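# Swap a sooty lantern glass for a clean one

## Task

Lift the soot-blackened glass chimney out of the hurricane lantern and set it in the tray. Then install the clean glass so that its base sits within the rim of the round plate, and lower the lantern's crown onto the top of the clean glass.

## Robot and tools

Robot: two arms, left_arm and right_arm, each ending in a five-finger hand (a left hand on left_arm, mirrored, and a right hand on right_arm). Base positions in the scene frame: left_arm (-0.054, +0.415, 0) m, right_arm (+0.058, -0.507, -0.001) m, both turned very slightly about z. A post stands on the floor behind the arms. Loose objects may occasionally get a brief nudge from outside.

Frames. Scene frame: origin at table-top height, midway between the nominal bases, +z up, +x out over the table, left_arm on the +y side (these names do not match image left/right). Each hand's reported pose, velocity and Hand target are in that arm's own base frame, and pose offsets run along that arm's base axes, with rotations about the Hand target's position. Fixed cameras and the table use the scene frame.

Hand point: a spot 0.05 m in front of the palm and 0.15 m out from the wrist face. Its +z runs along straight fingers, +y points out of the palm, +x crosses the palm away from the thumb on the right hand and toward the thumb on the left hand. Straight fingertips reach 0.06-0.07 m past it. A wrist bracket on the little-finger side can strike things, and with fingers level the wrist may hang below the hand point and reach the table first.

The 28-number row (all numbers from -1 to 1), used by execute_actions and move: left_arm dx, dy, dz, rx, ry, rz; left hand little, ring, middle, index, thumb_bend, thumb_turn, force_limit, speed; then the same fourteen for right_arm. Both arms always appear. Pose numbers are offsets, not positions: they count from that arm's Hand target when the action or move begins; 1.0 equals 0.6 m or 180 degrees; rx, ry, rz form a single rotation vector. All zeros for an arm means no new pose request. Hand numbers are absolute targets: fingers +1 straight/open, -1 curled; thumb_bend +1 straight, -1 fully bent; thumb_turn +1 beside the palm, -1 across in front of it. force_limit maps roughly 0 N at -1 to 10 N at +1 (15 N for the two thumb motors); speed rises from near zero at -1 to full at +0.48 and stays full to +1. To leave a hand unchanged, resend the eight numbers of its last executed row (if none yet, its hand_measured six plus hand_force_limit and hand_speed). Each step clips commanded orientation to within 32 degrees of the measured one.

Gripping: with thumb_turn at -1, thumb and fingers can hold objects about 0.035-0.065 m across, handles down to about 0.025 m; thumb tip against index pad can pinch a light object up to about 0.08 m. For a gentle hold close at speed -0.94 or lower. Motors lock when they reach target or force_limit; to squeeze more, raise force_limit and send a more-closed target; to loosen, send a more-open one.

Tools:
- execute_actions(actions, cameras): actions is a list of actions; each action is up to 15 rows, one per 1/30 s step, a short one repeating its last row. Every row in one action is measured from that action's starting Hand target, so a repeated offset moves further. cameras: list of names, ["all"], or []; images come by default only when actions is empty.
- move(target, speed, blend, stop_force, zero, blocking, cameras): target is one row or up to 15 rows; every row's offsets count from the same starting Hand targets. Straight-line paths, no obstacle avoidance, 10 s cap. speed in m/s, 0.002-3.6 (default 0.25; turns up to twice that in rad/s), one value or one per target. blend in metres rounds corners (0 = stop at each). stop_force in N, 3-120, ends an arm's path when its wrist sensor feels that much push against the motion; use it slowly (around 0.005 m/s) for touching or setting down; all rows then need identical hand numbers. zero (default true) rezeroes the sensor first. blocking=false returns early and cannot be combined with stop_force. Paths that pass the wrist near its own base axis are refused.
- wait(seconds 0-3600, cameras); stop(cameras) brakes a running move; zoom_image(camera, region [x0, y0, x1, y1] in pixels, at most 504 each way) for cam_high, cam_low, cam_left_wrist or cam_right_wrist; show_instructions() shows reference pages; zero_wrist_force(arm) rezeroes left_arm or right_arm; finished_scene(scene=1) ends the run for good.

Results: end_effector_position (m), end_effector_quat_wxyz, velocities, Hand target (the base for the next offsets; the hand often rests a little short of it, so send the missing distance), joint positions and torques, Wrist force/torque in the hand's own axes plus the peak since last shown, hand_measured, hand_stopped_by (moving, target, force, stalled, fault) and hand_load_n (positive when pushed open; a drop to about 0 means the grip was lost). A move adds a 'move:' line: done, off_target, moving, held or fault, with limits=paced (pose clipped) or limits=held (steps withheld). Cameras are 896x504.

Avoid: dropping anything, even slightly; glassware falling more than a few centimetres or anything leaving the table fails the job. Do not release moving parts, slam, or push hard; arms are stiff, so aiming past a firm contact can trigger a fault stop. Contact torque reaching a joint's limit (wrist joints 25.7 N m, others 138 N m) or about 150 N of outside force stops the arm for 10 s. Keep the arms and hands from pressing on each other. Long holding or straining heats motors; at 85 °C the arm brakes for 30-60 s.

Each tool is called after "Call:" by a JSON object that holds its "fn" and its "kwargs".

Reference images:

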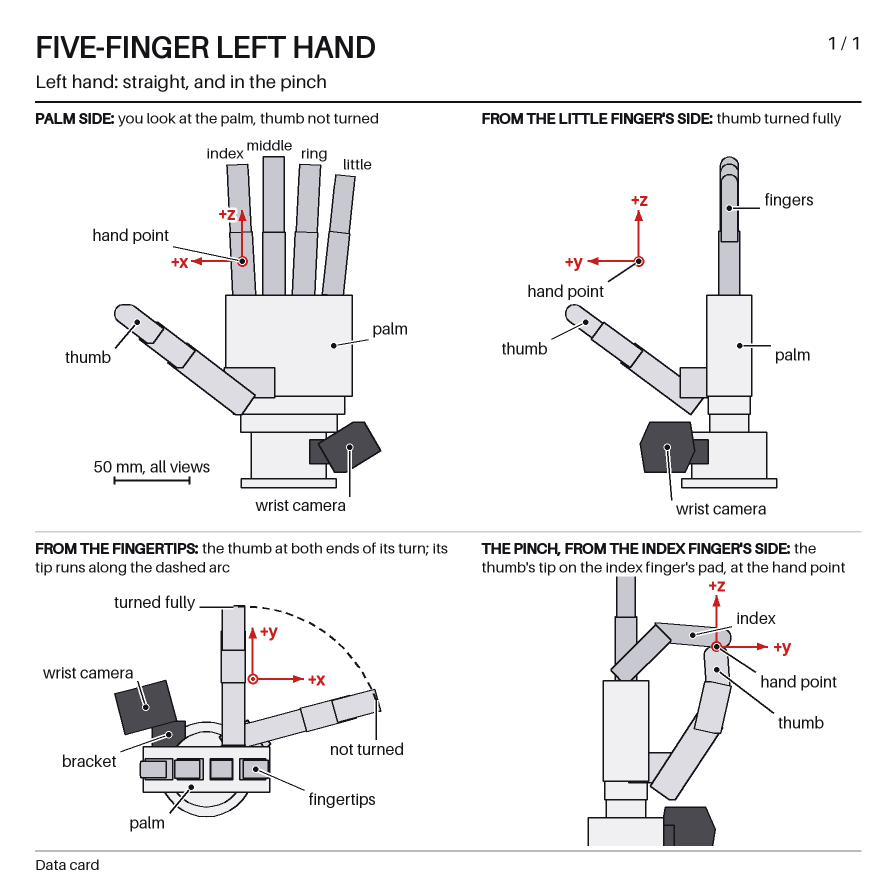

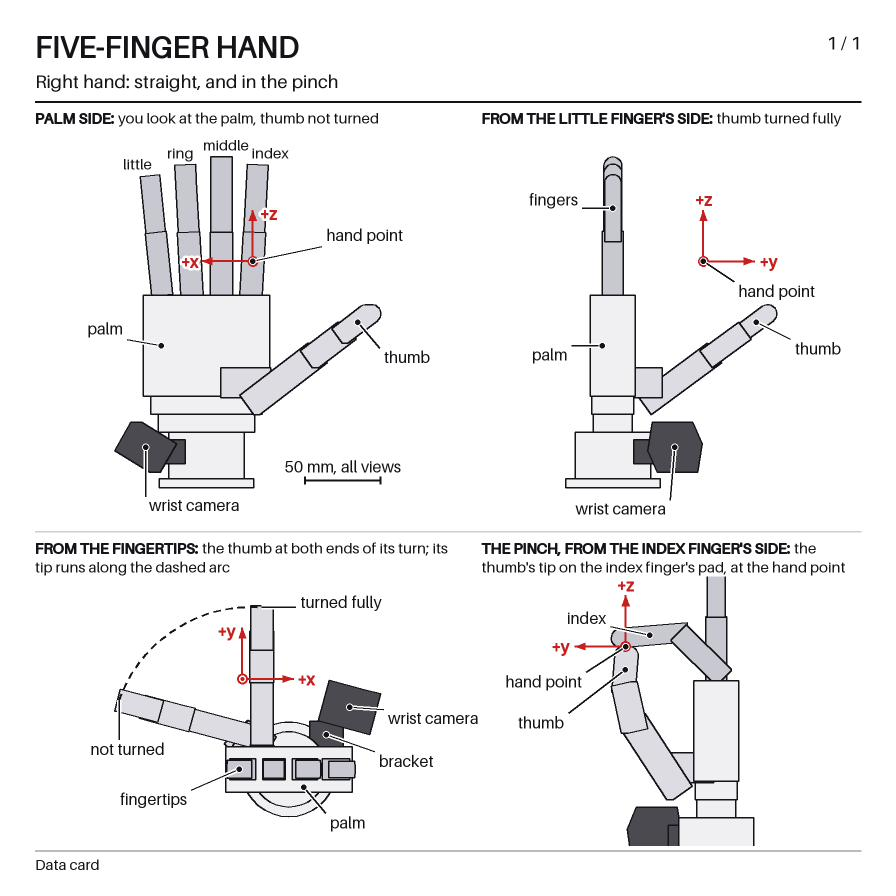

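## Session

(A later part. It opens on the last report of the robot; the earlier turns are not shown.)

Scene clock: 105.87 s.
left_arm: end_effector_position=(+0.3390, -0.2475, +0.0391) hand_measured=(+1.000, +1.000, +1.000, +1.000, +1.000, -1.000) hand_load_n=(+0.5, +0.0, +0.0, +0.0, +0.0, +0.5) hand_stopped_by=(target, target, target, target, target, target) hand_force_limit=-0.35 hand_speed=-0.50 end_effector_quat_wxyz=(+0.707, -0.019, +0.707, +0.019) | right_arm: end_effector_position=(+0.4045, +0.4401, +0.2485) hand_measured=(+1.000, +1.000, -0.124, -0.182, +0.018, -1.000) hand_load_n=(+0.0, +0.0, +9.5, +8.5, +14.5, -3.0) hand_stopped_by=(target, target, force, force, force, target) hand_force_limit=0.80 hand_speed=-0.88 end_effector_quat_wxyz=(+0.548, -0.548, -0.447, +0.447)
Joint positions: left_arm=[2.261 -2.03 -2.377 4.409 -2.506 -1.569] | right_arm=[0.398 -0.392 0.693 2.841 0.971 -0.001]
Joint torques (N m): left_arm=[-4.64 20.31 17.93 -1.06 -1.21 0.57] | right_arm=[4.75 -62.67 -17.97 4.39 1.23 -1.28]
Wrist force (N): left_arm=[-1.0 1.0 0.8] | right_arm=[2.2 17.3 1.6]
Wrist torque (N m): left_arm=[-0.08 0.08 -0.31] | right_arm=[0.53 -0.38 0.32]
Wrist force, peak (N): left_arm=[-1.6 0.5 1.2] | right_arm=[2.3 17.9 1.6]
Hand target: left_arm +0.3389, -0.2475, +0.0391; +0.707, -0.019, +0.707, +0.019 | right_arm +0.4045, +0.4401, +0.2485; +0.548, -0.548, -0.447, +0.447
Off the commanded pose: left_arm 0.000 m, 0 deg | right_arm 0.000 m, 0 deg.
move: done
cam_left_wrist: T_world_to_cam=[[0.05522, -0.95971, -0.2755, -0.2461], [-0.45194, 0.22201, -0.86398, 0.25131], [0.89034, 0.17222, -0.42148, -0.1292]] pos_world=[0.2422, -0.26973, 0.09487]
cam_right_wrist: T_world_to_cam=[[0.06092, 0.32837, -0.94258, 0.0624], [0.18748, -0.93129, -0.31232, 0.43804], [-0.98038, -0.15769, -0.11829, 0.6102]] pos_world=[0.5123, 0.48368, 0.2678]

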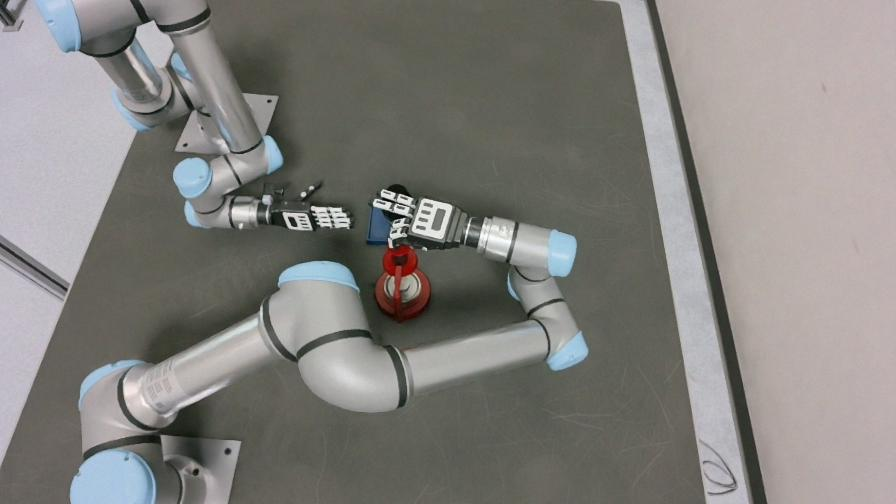

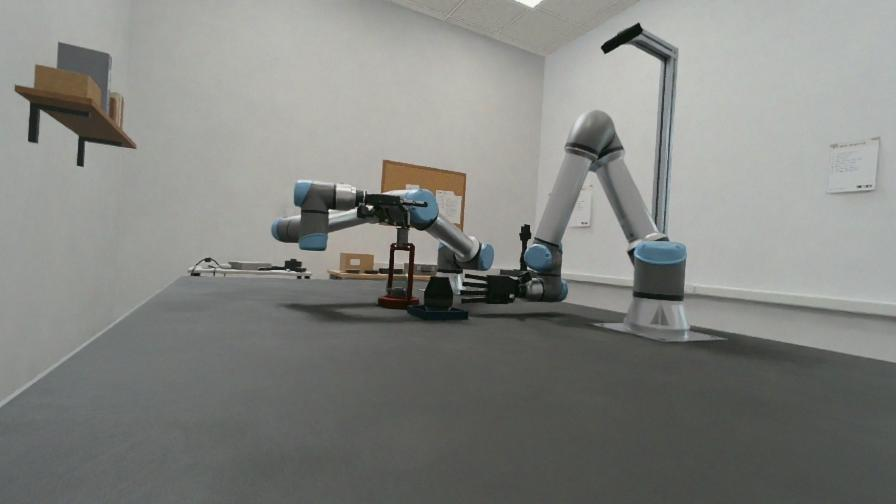

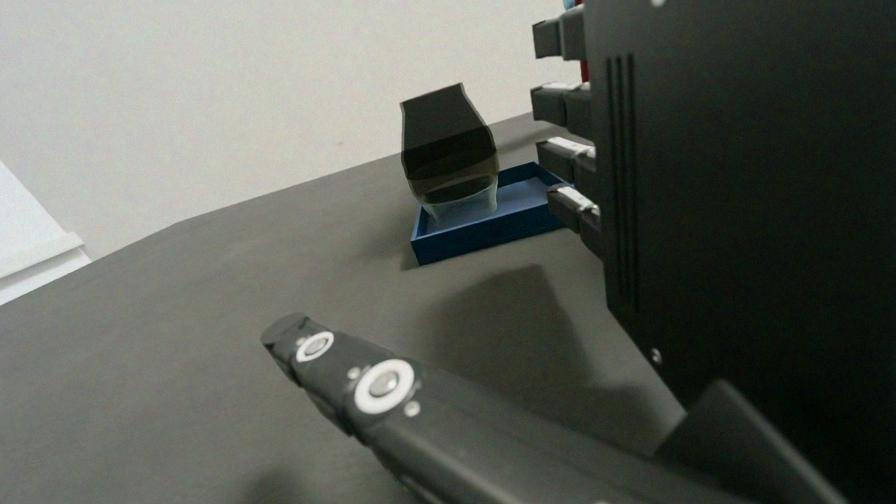

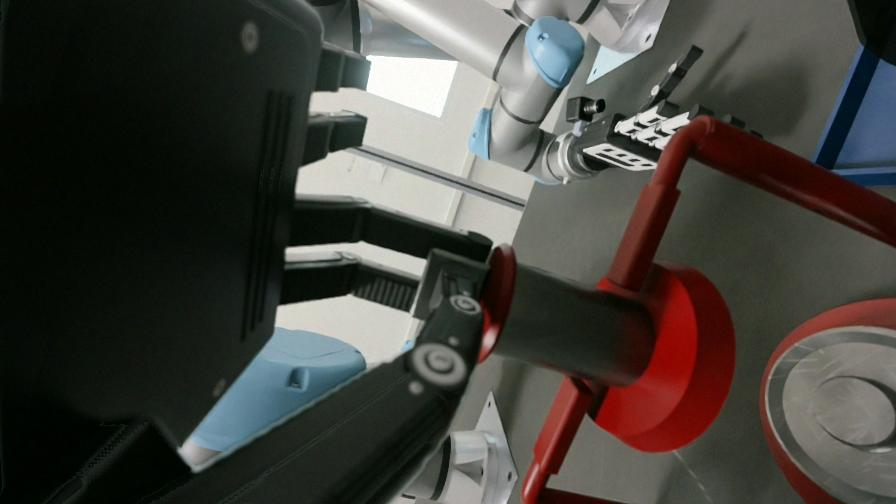

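Call:
{"fn": "zoom_image", "kwargs": {"camera": "cam_high", "region": [360, 230, 450, 340]}}

Call:
{"fn": "zoom_image", "kwargs": {"camera": "cam_right_wrist", "region": [700, 270, 896, 504]}}

Call:
{"fn": "zoom_image", "kwargs": {"camera": "cam_low", "region": [370, 265, 470, 330]}}

Scaled by 4.582 from the camera's image (finer frame: 1280x720).

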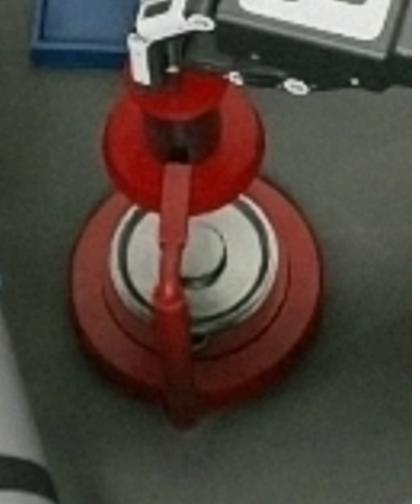

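Scaled by 2.154 from the camera's image (finer frame: 1280x720).

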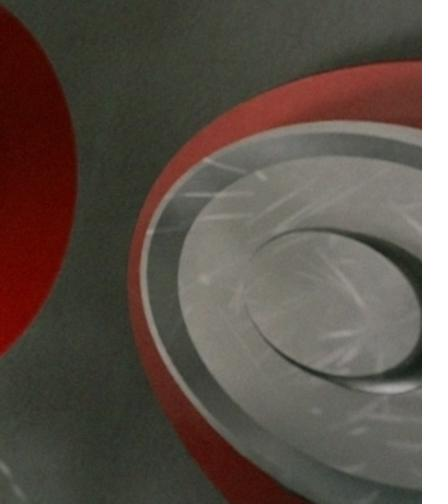

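Scaled by 5.040 from the camera's image (finer frame: 1280x720).

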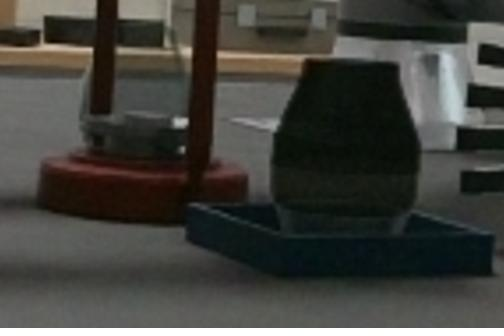

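Call:
{"fn": "move", "kwargs": {"target": [0.0672,-0.4413,0.05,0,0,-0.25,1,1,1,1,1,-1,-0.35,-0.5,0,0,0,0,0,0,1,1,-0.5,-0.5,0.0,-1,0.8,-0.88], "speed": 0.15, "cameras": ["cam_high","cam_low","cam_left_wrist"]}}

Scene clock: 110.30 s.
left_arm: end_effector_position=(+0.3793, -0.5123, +0.0691) hand_measured=(+1.000, +1.000, +1.000, +1.000, +1.000, -1.000) hand_load_n=(+0.0, +0.0, +0.0, +0.0, +0.0, +0.0) hand_stopped_by=(target, target, target, target, target, target) hand_force_limit=-0.35 hand_speed=-0.50 end_effector_quat_wxyz=(+0.661, +0.253, +0.660, -0.253) | right_arm: end_effector_position=(+0.4045, +0.4401, +0.2485) hand_measured=(+1.000, +1.000, -0.124, -0.182, +0.018, -1.000) hand_load_n=(+0.0, +0.0, +10.0, +8.5, +14.0, -3.0) hand_stopped_by=(target, target, force, force, force, target) hand_force_limit=0.80 hand_speed=-0.88 end_effector_quat_wxyz=(+0.548, -0.548, -0.447, +0.447)
Joint positions: left_arm=[2.268 -2.059 -2.125 4.184 -1.714 -1.57] | right_arm=[0.398 -0.392 0.693 2.841 0.971 -0.001]
Joint torques (N m): left_arm=[-6.06 40.15 4.82 2.93 1.51 -1.63] | right_arm=[5.92 -62.63 -18.2 4.53 1.28 -1.4]
Wrist force (N): left_arm=[-1.1 0.8 0.8] | right_arm=[2.0 17.4 1.6]
Wrist torque (N m): left_arm=[-0.09 0.10 -0.19] | right_arm=[0.53 -0.35 0.31]
Wrist force, peak (N): left_arm=[-1.0 1.9 0.9] | right_arm=[2.2 17.7 1.8]
Hand target: left_arm +0.3793, -0.5123, +0.0691; +0.661, +0.253, +0.660, -0.253 | right_arm +0.4045, +0.4401, +0.2485; +0.548, -0.548, -0.447, +0.447
Off the commanded pose: left_arm 0.000 m, 0 deg | right_arm 0.000 m, 0 deg.
move: done
cam_left_wrist: T_world_to_cam=[[-0.63944, -0.71778, -0.27552, -0.10664], [-0.16276, 0.47661, -0.86392, 0.37488], [0.75142, -0.50758, -0.42159, -0.40254]] pos_world=[0.2953, -0.45954, 0.12477]

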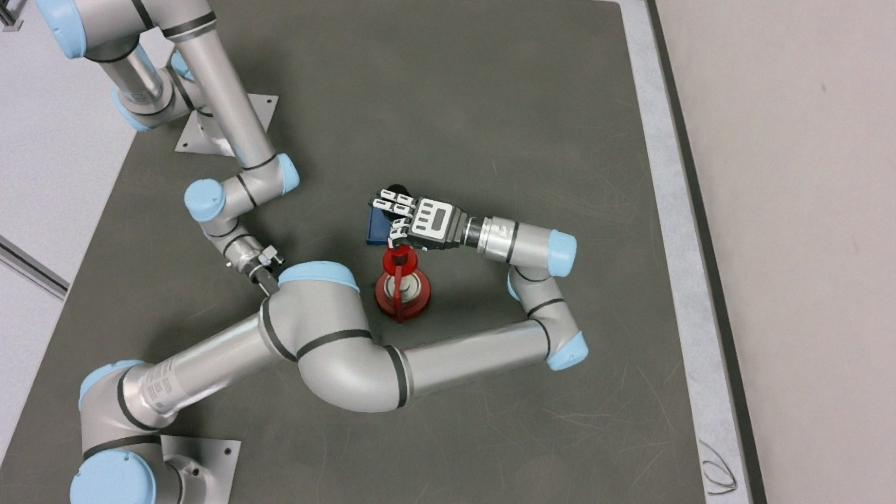

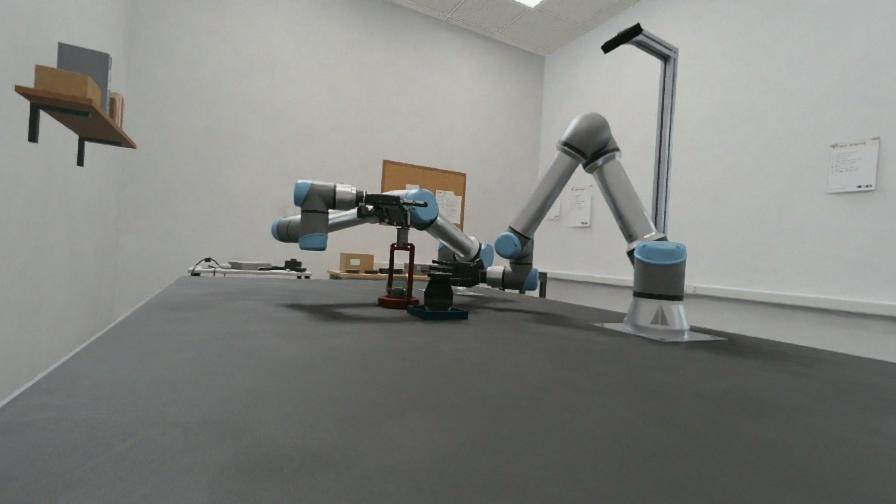

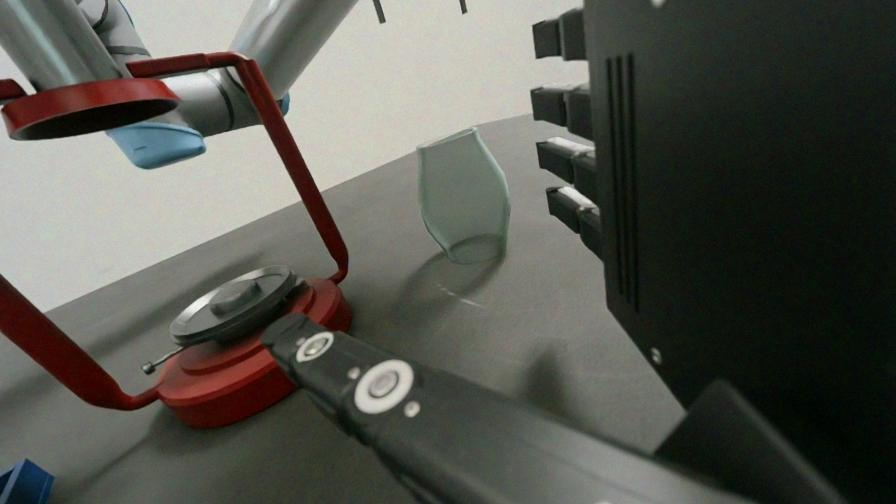

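Call:
{"fn": "zoom_image", "kwargs": {"camera": "cam_left_wrist", "region": [380, 100, 560, 290]}}

Call:
{"fn": "zoom_image", "kwargs": {"camera": "cam_left_wrist", "region": [120, 240, 380, 440]}}

Scaled by 2.653 from the camera's image (finer frame: 1280x720).

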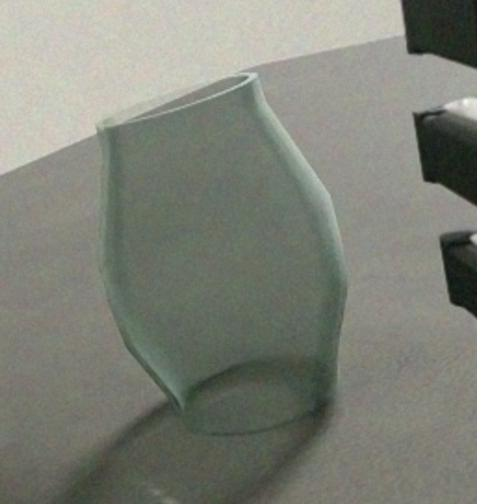

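Scaled by 1.938 from the camera's image (finer frame: 1280x720).

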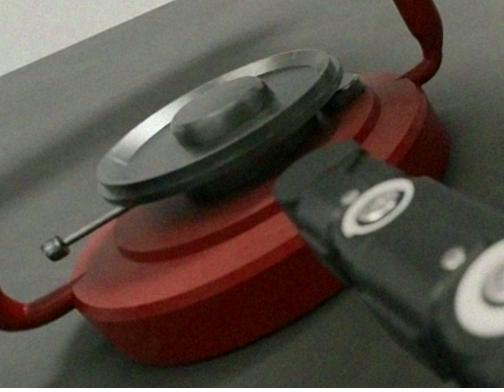

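Call:
{"fn": "move", "kwargs": {"target": [[0,0,-0.0602,0,0,0,1,1,1,1,1,-1,-0.35,-0.5,0,0,0,0,0,0,1,1,-0.5,-0.5,0.0,-1,0.8,-0.88],[0.1126,-0.0990,-0.0602,0,0,0,1,1,1,1,1,-1,-0.35,-0.5,0,0,0,0,0,0,1,1,-0.5,-0.5,0.0,-1,0.8,-0.88]], "speed": 0.08, "blend": [0.01,0], "cameras": ["cam_high","cam_left_wrist"]}}

Scene clock: 113.17 s.
left_arm: end_effector_position=(+0.4469, -0.5717, +0.0329) hand_measured=(+1.000, +1.000, +1.000, +1.000, +1.000, -1.000) hand_load_n=(+0.0, +0.0, +0.0, +0.0, +0.0, +0.0) hand_stopped_by=(target, target, target, target, target, target) hand_force_limit=-0.35 hand_speed=-0.50 end_effector_quat_wxyz=(+0.661, +0.253, +0.660, -0.253) | right_arm: end_effector_position=(+0.4045, +0.4401, +0.2485) hand_measured=(+1.000, +1.000, -0.124, -0.182, +0.018, -1.000) hand_load_n=(+0.0, +0.0, +9.5, +8.5, +14.5, -3.0) hand_stopped_by=(target, target, force, force, force, target) hand_force_limit=0.80 hand_speed=-0.88 end_effector_quat_wxyz=(+0.548, -0.548, -0.447, +0.447)
Joint positions: left_arm=[2.296 -2.255 -1.881 4.136 -1.685 -1.57] | right_arm=[0.398 -0.392 0.693 2.841 0.971 -0.001]
Joint torques (N m): left_arm=[-6.24 45.19 12.61 2.76 -1.12 0.4] | right_arm=[5.82 -62.86 -18.3 4.59 1.26 -1.6]
Wrist force (N): left_arm=[-1.0 0.6 1.0] | right_arm=[2.1 17.3 1.5]
Wrist torque (N m): left_arm=[-0.16 0.10 -0.19] | right_arm=[0.53 -0.36 0.32]
Wrist force, peak (N): left_arm=[-1.4 0.4 1.8] | right_arm=[2.2 17.7 1.5]
Hand target: left_arm +0.4468, -0.5717, +0.0330; +0.661, +0.253, +0.660, -0.253 | right_arm +0.4045, +0.4401, +0.2485; +0.548, -0.548, -0.447, +0.447
Off the commanded pose: left_arm 0.000 m, 0 deg | right_arm 0.000 m, 0 deg.
move: done
cam_left_wrist: T_world_to_cam=[[-0.63956, -0.71765, -0.27558, -0.11594], [-0.16265, 0.47669, -0.86389, 0.38299], [0.75133, -0.50769, -0.4216, -0.49866]] pos_world=[0.3628, -0.51894, 0.08867]

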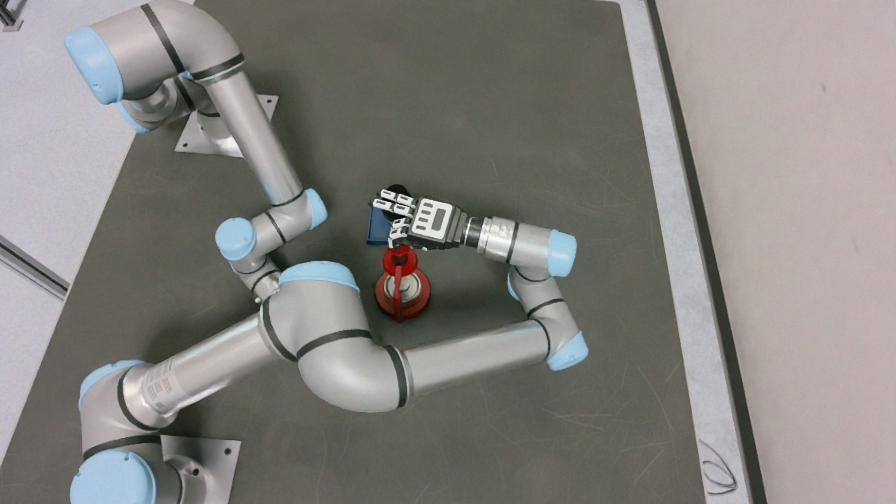

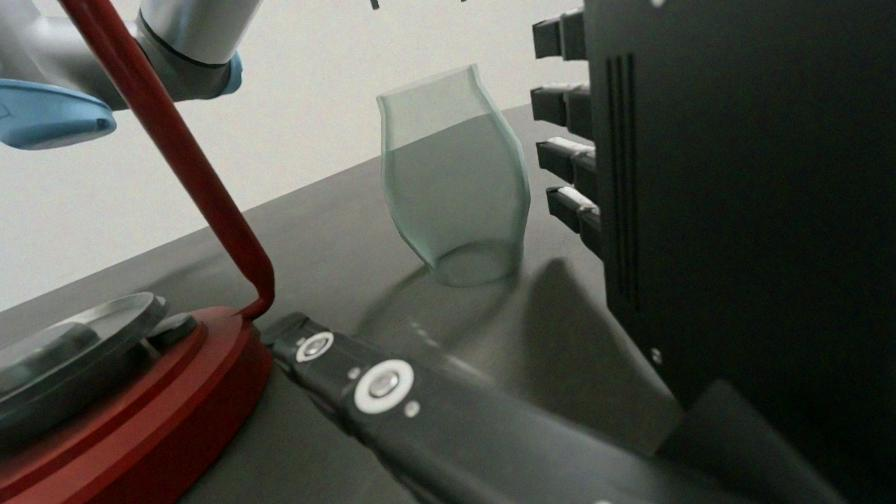

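Call:
{"fn": "move", "kwargs": {"target": [0.0778,-0.0705,0,0,0,0,1,1,1,1,1,-1,-0.35,-0.5,0,0,0,0,0,0,1,1,-0.5,-0.5,0.0,-1,0.8,-0.88], "speed": 0.04, "stop_force": 3, "cameras": ["cam_left_wrist","cam_low"]}}

Scene clock: 116.10 s.
left_arm: end_effector_position=(+0.4935, -0.6140, +0.0330) hand_measured=(+1.000, +1.000, +1.000, +1.000, +1.000, -1.000) hand_load_n=(+0.0, +0.0, +0.0, +0.0, +0.0, +0.0) hand_stopped_by=(target, target, target, target, target, target) hand_force_limit=-0.35 hand_speed=-0.50 end_effector_quat_wxyz=(+0.661, +0.253, +0.660, -0.253) | right_arm: end_effector_position=(+0.4045, +0.4401, +0.2485) hand_measured=(+1.000, +1.000, -0.124, -0.182, +0.018, -1.000) hand_load_n=(+0.0, +0.0, +9.5, +8.5, +14.0, -2.5) hand_stopped_by=(target, target, force, force, force, target) hand_force_limit=0.80 hand_speed=-0.88 end_effector_quat_wxyz=(+0.548, -0.548, -0.447, +0.447)
Joint positions: left_arm=[2.309 -2.341 -1.689 4.031 -1.673 -1.57] | right_arm=[0.398 -0.392 0.693 2.841 0.971 -0.001]
Joint torques (N m): left_arm=[-4.59 53.99 5.64 3.31 -0.96 -1.69] | right_arm=[6.02 -62.87 -18 4.69 1.24 -1.7]
Wrist force (N): left_arm=[-1.2 0.5 1.0] | right_arm=[2.2 17.6 1.8]
Wrist torque (N m): left_arm=[-0.18 0.13 -0.23] | right_arm=[0.56 -0.38 0.33]
Wrist force, peak (N): left_arm=[-1.3 0.5 1.3] | right_arm=[2.3 17.6 1.8]
Hand target: left_arm +0.4935, -0.6140, +0.0330; +0.661, +0.253, +0.660, -0.253 | right_arm +0.4045, +0.4401, +0.2485; +0.548, -0.548, -0.447, +0.447
Off the commanded pose: left_arm 0.000 m, 0 deg | right_arm 0.000 m, 0 deg.
move: done
cam_left_wrist: T_world_to_cam=[[-0.63958, -0.71766, -0.2755, -0.1165], [-0.1626, 0.47657, -0.86397, 0.41065], [0.75133, -0.50779, -0.4215, -0.55521]] pos_world=[0.4094, -0.56124, 0.08867]
Images, in order (width x height): cam_low 896x504, cam_left_wrist 896x504.

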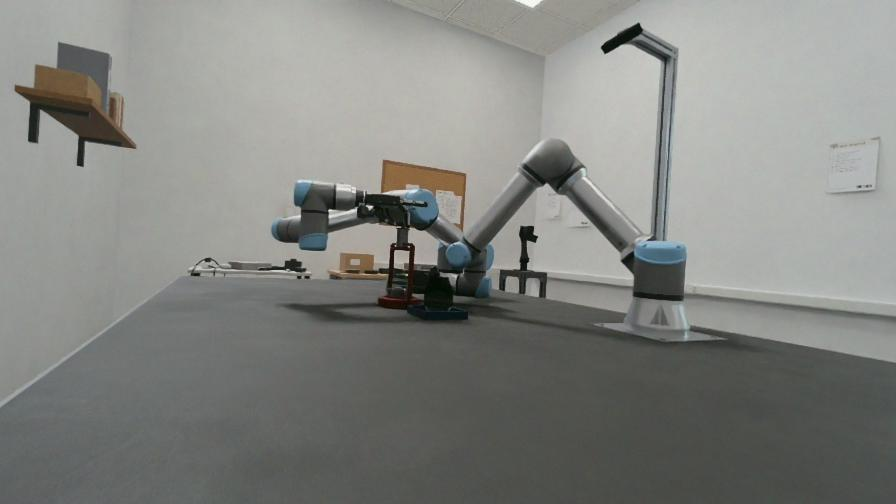

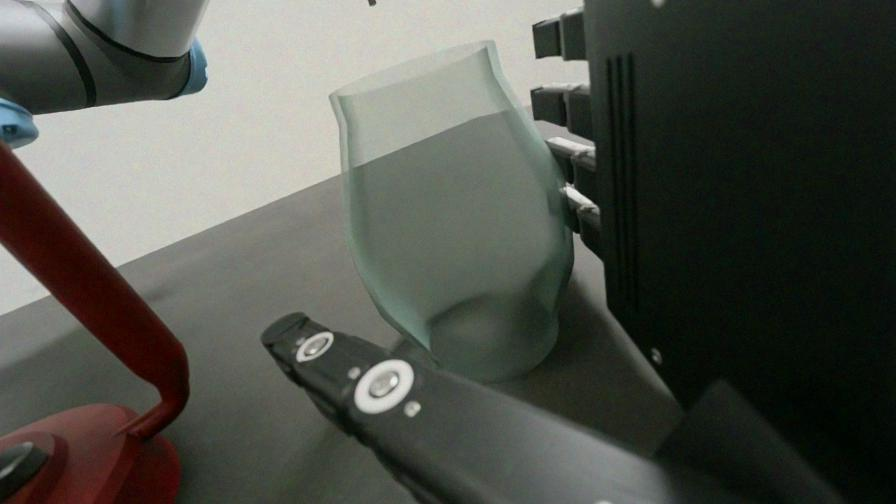

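Call:
{"fn": "move", "kwargs": {"target": [0,0,0,0,0,0,1,0.65,0.62,0.62,0.75,-1,-0.65,-0.6,0,0,0,0,0,0,1,1,-0.5,-0.5,0.0,-1,0.8,-0.88], "cameras": ["cam_left_wrist"]}}

Call:
{"fn": "move", "kwargs": {"target": [0,0,0,0,0,0,1,0.65,-0.1,-0.1,0.0,-1,-0.65,-0.92,0,0,0,0,0,0,1,1,-0.5,-0.5,0.0,-1,0.8,-0.88], "cameras": ["cam_left_wrist"]}}

Scene clock: 117.80 s.
left_arm: end_effector_position=(+0.4935, -0.6140, +0.0330) hand_measured=(+1.000, +0.650, +0.620, +0.620, +0.750, -1.000) hand_load_n=(+0.0, +0.0, +0.0, +0.0, +0.0, +0.0) hand_stopped_by=(target, target, target, target, target, target) hand_force_limit=-0.65 hand_speed=-0.60 end_effector_quat_wxyz=(+0.661, +0.253, +0.660, -0.253) | right_arm: end_effector_position=(+0.4045, +0.4401, +0.2485) hand_measured=(+1.000, +1.000, -0.124, -0.182, +0.018, -1.000) hand_load_n=(+0.0, +0.0, +9.5, +9.0, +14.0, -2.5) hand_stopped_by=(target, target, force, force, force, target) hand_force_limit=0.80 hand_speed=-0.88 end_effector_quat_wxyz=(+0.548, -0.548, -0.447, +0.447)
Joint positions: left_arm=[2.309 -2.341 -1.689 4.031 -1.673 -1.57] | right_arm=[0.398 -0.392 0.693 2.841 0.971 -0.001]
Joint torques (N m): left_arm=[-4.52 53.79 5.37 3.17 -0.92 -1.57] | right_arm=[5.84 -62.8 -18.33 4.76 1.21 -1.8]
Wrist force (N): left_arm=[-1.3 0.5 1.0] | right_arm=[2.1 17.4 1.6]
Wrist torque (N m): left_arm=[-0.17 0.13 -0.24] | right_arm=[0.53 -0.37 0.32]
Wrist force, peak (N): left_arm=[-1.4 0.5 1.0] | right_arm=[2.1 17.8 1.6]
Hand target: left_arm +0.4935, -0.6140, +0.0330; +0.661, +0.253, +0.660, -0.253 | right_arm +0.4045, +0.4401, +0.2485; +0.548, -0.548, -0.447, +0.447
Off the commanded pose: left_arm 0.000 m, 0 deg | right_arm 0.000 m, 0 deg.
move: done
cam_left_wrist: T_world_to_cam=[[-0.63958, -0.71766, -0.2755, -0.1165], [-0.1626, 0.47657, -0.86397, 0.41065], [0.75133, -0.50779, -0.4215, -0.55521]] pos_world=[0.4094, -0.56124, 0.08867]

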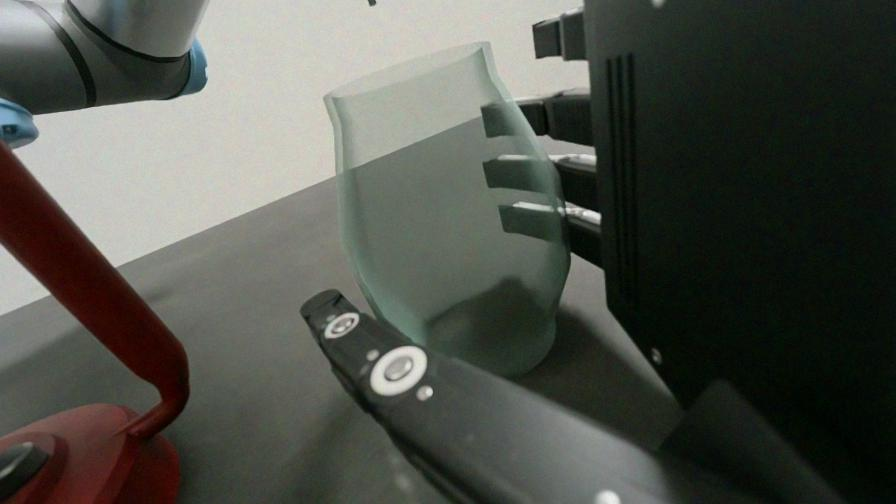

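Scene clock: 118.83 s.
left_arm: end_effector_position=(+0.4935, -0.6140, +0.0330) hand_measured=(+1.000, +0.650, +0.456, +0.450, +0.696, -1.000) hand_load_n=(+0.0, +0.0, +1.5, +2.0, +7.5, +0.0) hand_stopped_by=(target, target, force, force, force, target) hand_force_limit=-0.65 hand_speed=-0.92 end_effector_quat_wxyz=(+0.661, +0.253, +0.660, -0.253) | right_arm: end_effector_position=(+0.4045, +0.4401, +0.2485) hand_measured=(+1.000, +1.000, -0.124, -0.182, +0.018, -1.000) hand_load_n=(+0.0, +0.0, +9.5, +8.5, +14.0, -2.5) hand_stopped_by=(target, target, force, force, force, target) hand_force_limit=0.80 hand_speed=-0.88 end_effector_quat_wxyz=(+0.548, -0.548, -0.447, +0.447)
Joint positions: left_arm=[2.309 -2.341 -1.689 4.031 -1.673 -1.57] | right_arm=[0.398 -0.392 0.693 2.841 0.971 -0.001]
Joint torques (N m): left_arm=[-5.1 53.18 6.04 3.18 -0.97 -1.52] | right_arm=[5.98 -62.87 -18.09 4.84 1.19 -1.76]
Wrist force (N): left_arm=[-0.9 0.3 1.1] | right_arm=[2.1 17.4 1.5]
Wrist torque (N m): left_arm=[-0.19 0.11 -0.21] | right_arm=[0.53 -0.37 0.32]
Wrist force, peak (N): left_arm=[-1.5 0.1 1.1] | right_arm=[2.3 17.6 1.7]
Hand target: left_arm +0.4935, -0.6140, +0.0330; +0.661, +0.253, +0.660, -0.253 | right_arm +0.4045, +0.4401, +0.2485; +0.548, -0.548, -0.447, +0.447
Off the commanded pose: left_arm 0.000 m, 0 deg | right_arm 0.000 m, 0 deg.
move: done
cam_left_wrist: T_world_to_cam=[[-0.63958, -0.71766, -0.2755, -0.1165], [-0.1626, 0.47657, -0.86397, 0.41065], [0.75133, -0.50779, -0.4215, -0.55521]] pos_world=[0.4094, -0.56124, 0.08867]

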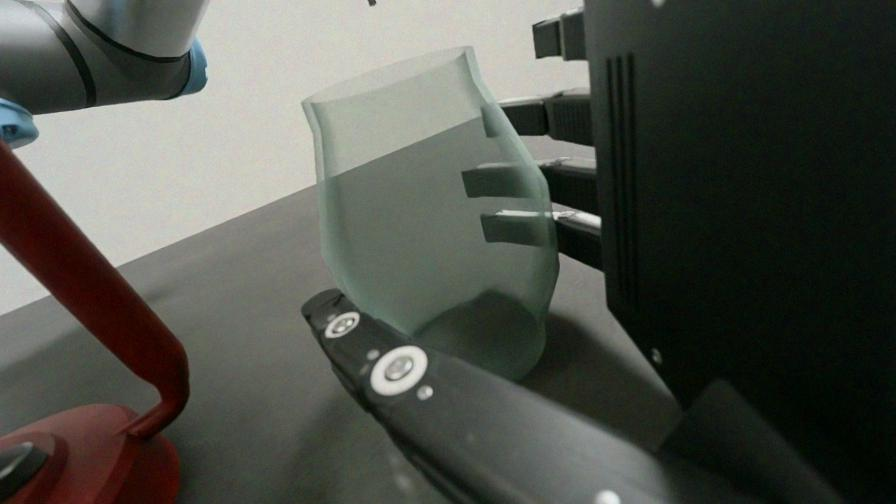

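Call:
{"fn": "move", "kwargs": {"target": [0,0,0,0,0,0,1,0.65,-0.12,-0.12,-0.02,-1,-0.35,-0.9,0,0,0,0,0,0,1,1,-0.5,-0.5,0.0,-1,0.8,-0.88], "cameras": ["cam_left_wrist"]}}

Call:
{"fn": "move", "kwargs": {"target": [0,0,0.01,0,0,0,1,0.65,-0.12,-0.12,-0.02,-1,-0.35,-0.9,0,0,0,0,0,0,1,1,-0.5,-0.5,0.0,-1,0.8,-0.88], "speed": 0.02, "cameras": ["cam_left_wrist"]}}

Scene clock: 119.47 s.
left_arm: end_effector_position=(+0.4935, -0.6140, +0.0330) hand_measured=(+1.000, +0.650, +0.402, +0.404, +0.696, -1.000) hand_load_n=(+0.0, +0.0, +3.5, +3.0, +11.5, +0.0) hand_stopped_by=(target, target, force, force, force, target) hand_force_limit=-0.35 hand_speed=-0.90 end_effector_quat_wxyz=(+0.661, +0.253, +0.660, -0.253) | right_arm: end_effector_position=(+0.4045, +0.4401, +0.2485) hand_measured=(+1.000, +1.000, -0.124, -0.182, +0.018, -1.000) hand_load_n=(+0.0, +0.0, +9.5, +8.5, +14.0, -3.0) hand_stopped_by=(target, target, force, force, force, target) hand_force_limit=0.80 hand_speed=-0.88 end_effector_quat_wxyz=(+0.548, -0.548, -0.447, +0.447)
Joint positions: left_arm=[2.309 -2.341 -1.689 4.031 -1.673 -1.57] | right_arm=[0.398 -0.392 0.693 2.841 0.971 -0.001]
Joint torques (N m): left_arm=[-4.8 52.96 5.94 3.1 -0.88 -1.4] | right_arm=[6.46 -62.8 -17.99 4.9 1.18 -1.81]
Wrist force (N): left_arm=[-1.5 0.2 1.0] | right_arm=[1.9 17.4 1.2]
Wrist torque (N m): left_arm=[-0.19 0.15 -0.21] | right_arm=[0.56 -0.33 0.31]
Wrist force, peak (N): left_arm=[-1.6 0.2 1.1] | right_arm=[2.3 17.6 1.7]
Hand target: left_arm +0.4935, -0.6140, +0.0330; +0.661, +0.253, +0.660, -0.253 | right_arm +0.4045, +0.4401, +0.2485; +0.548, -0.548, -0.447, +0.447
Off the commanded pose: left_arm 0.000 m, 0 deg | right_arm 0.000 m, 0 deg.
move: done
cam_left_wrist: T_world_to_cam=[[-0.63958, -0.71766, -0.2755, -0.1165], [-0.1626, 0.47657, -0.86397, 0.41065], [0.75133, -0.50779, -0.4215, -0.55521]] pos_world=[0.4094, -0.56124, 0.08867]

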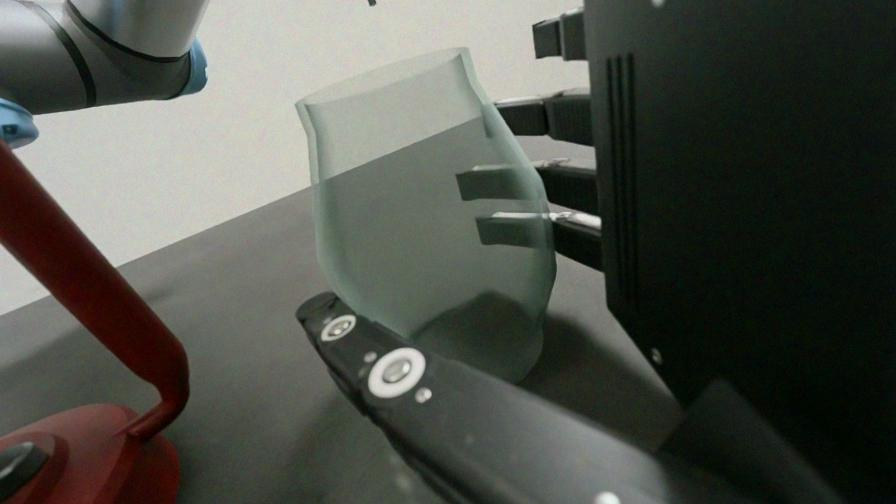

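Scene clock: 120.03 s.
left_arm: end_effector_position=(+0.4935, -0.6140, +0.0390) hand_measured=(+1.000, +0.650, +0.402, +0.404, +0.696, -1.000) hand_load_n=(+0.0, +0.0, +3.5, +3.0, +11.5, +1.0) hand_stopped_by=(target, target, force, force, force, target) hand_force_limit=-0.35 hand_speed=-0.90 end_effector_quat_wxyz=(+0.661, +0.253, +0.660, -0.253) | right_arm: end_effector_position=(+0.4045, +0.4401, +0.2485) hand_measured=(+1.000, +1.000, -0.124, -0.182, +0.018, -1.000) hand_load_n=(+0.0, +0.0, +9.5, +8.5, +14.5, -2.5) hand_stopped_by=(target, target, force, force, force, target) hand_force_limit=0.80 hand_speed=-0.88 end_effector_quat_wxyz=(+0.548, -0.548, -0.447, +0.447)
Joint positions: left_arm=[2.309 -2.33 -1.689 4.019 -1.673 -1.57] | right_arm=[0.398 -0.392 0.693 2.841 0.971 -0.001]
Joint torques (N m): left_arm=[-4.79 39.84 20.05 3.58 -0.9 -1.24] | right_arm=[5.84 -63.02 -17.96 4.88 1.19 -1.86]
Wrist force (N): left_arm=[-0.4 0.4 1.0] | right_arm=[2.2 17.6 1.8]
Wrist torque (N m): left_arm=[-0.19 0.15 -0.24] | right_arm=[0.55 -0.39 0.33]
Wrist force, peak (N): left_arm=[-1.4 0.5 0.9] | right_arm=[2.2 17.6 1.8]
Hand target: left_arm +0.4935, -0.6140, +0.0390; +0.661, +0.253, +0.660, -0.253 | right_arm +0.4045, +0.4401, +0.2485; +0.548, -0.548, -0.447, +0.447
Off the commanded pose: left_arm 0.000 m, 0 deg | right_arm 0.000 m, 0 deg.
move: done
cam_left_wrist: T_world_to_cam=[[-0.63963, -0.71762, -0.27551, -0.11478], [-0.16275, 0.47672, -0.86386, 0.41606], [0.75126, -0.50771, -0.42172, -0.55254]] pos_world=[0.4094, -0.56124, 0.09477]

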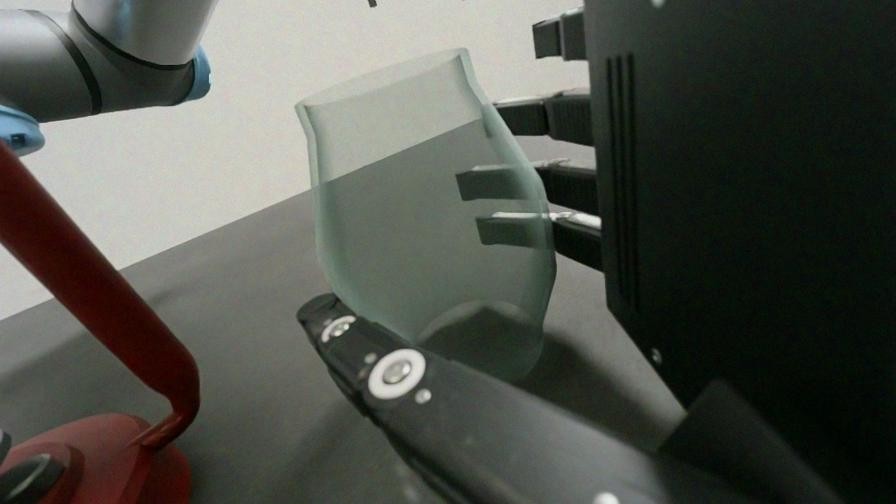

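Call:
{"fn": "zoom_image", "kwargs": {"camera": "cam_left_wrist", "region": [280, 30, 580, 400]}}

Scaled by 1.362 from the camera's image (finer frame: 1280x720).

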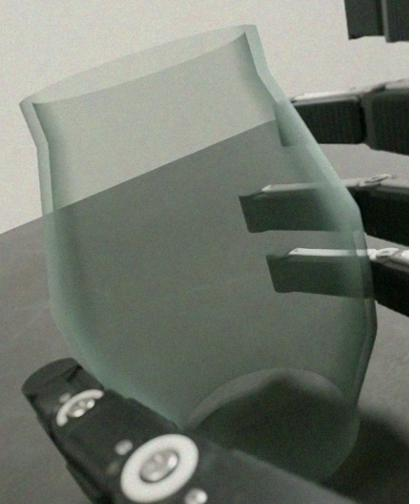

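Call:
{"fn": "move", "kwargs": {"target": [[-0.1985,0.1782,0.0933,0,0,0,1,0.65,-0.12,-0.12,-0.02,-1,-0.35,-0.9,0,0,0,0,0,0,1,1,-0.5,-0.5,0.0,-1,0.8,-0.88],[-0.199,0.3183,0.0933,0.01606,0.00263,0.19446,1,0.65,-0.12,-0.12,-0.02,-1,-0.35,-0.9,0,0,0,0,0,0,1,1,-0.5,-0.5,0.0,-1,0.8,-0.88]], "speed": 0.12, "blend": [0.02,0], "cameras": ["all"]}}

Call:
{"fn": "zoom_image", "kwargs": {"camera": "cam_left_wrist", "region": [280, 0, 680, 400]}}

Call:
{"fn": "zoom_image", "kwargs": {"camera": "cam_low", "region": [370, 220, 510, 330]}}

Scene clock: 126.53 s.
left_arm: end_effector_position=(+0.3741, -0.4232, +0.0949) hand_measured=(+1.000, +0.650, +0.402, +0.404, +0.696, -1.000) hand_load_n=(+0.0, +0.0, +3.5, +3.0, +12.0, +1.0) hand_stopped_by=(target, target, force, force, force, target) hand_force_limit=-0.35 hand_speed=-0.90 end_effector_quat_wxyz=(+0.697, +0.058, +0.714, -0.027) | right_arm: end_effector_position=(+0.4045, +0.4401, +0.2485) hand_measured=(+1.000, +1.000, -0.124, -0.182, +0.018, -1.000) hand_load_n=(+0.0, +0.0, +9.5, +8.5, +14.0, -2.5) hand_stopped_by=(target, target, force, force, force, target) hand_force_limit=0.80 hand_speed=-0.88 end_effector_quat_wxyz=(+0.548, -0.548, -0.447, +0.447)
Joint positions: left_arm=[2.115 -2.08 -1.949 3.985 -2.477 -1.563] | right_arm=[0.398 -0.392 0.693 2.841 0.971 -0.001]
Joint torques (N m): left_arm=[6.04 43.95 5.39 2.71 -0.99 -1.02] | right_arm=[6.45 -63.74 -17.82 5.16 1.19 -2.1]
Wrist force (N): left_arm=[-0.2 1.0 0.8] | right_arm=[2.0 17.3 1.7]
Wrist torque (N m): left_arm=[-0.08 0.09 -0.26] | right_arm=[0.51 -0.35 0.31]
Wrist force, peak (N): left_arm=[0.2 0.8 2.2] | right_arm=[2.3 17.7 1.8]
Hand target: left_arm +0.3741, -0.4230, +0.0950; +0.697, +0.058, +0.714, -0.027 | right_arm +0.4045, +0.4401, +0.2485; +0.548, -0.548, -0.447, +0.447
Off the commanded pose: left_arm 0.000 m, 0 deg | right_arm 0.000 m, 0 deg.
move: done
cam_left_wrist: T_world_to_cam=[[-0.11921, -0.94142, -0.31545, -0.32438], [-0.42588, 0.33549, -0.84028, 0.39042], [0.89689, 0.03417, -0.44093, -0.16581]] pos_world=[0.27632, -0.43069, 0.15263]
cam_right_wrist: T_world_to_cam=[[0.06092, 0.32837, -0.94258, 0.0624], [0.18748, -0.93129, -0.31232, 0.43804], [-0.98038, -0.15769, -0.11829, 0.6102]] pos_world=[0.5123, 0.48368, 0.2678]

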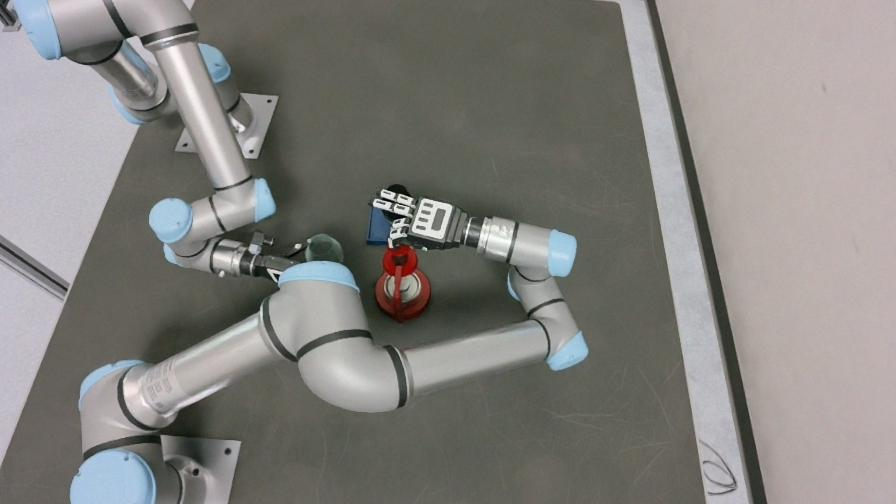

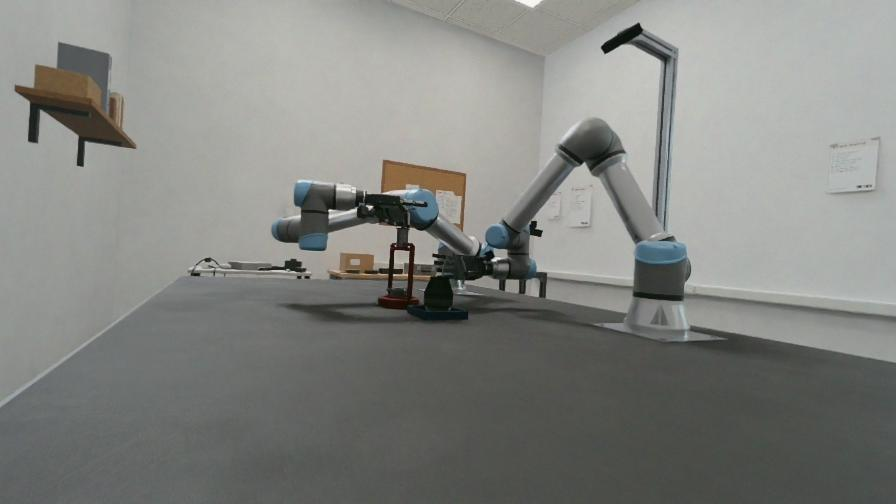

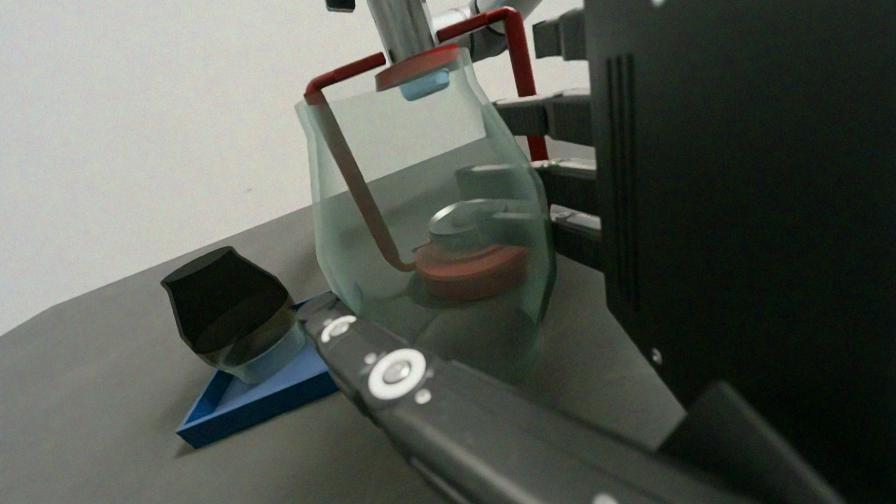

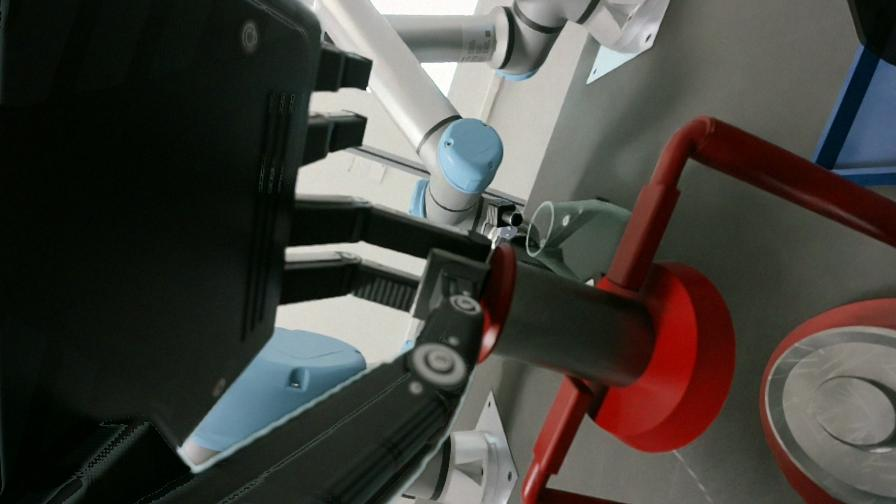

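Scaled by 1.260 from the camera's image (finer frame: 1280x720).

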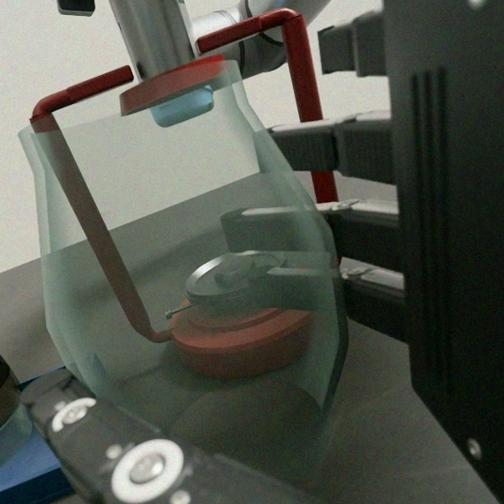

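Scaled by 3.600 from the camera's image (finer frame: 1280x720).

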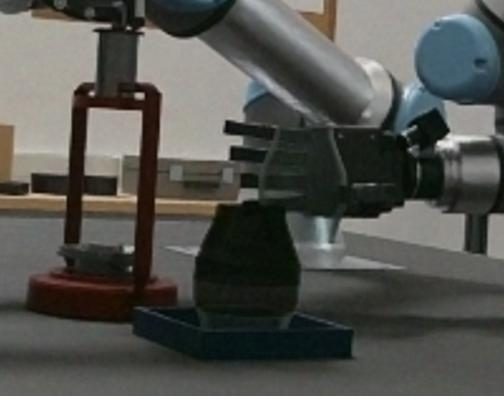

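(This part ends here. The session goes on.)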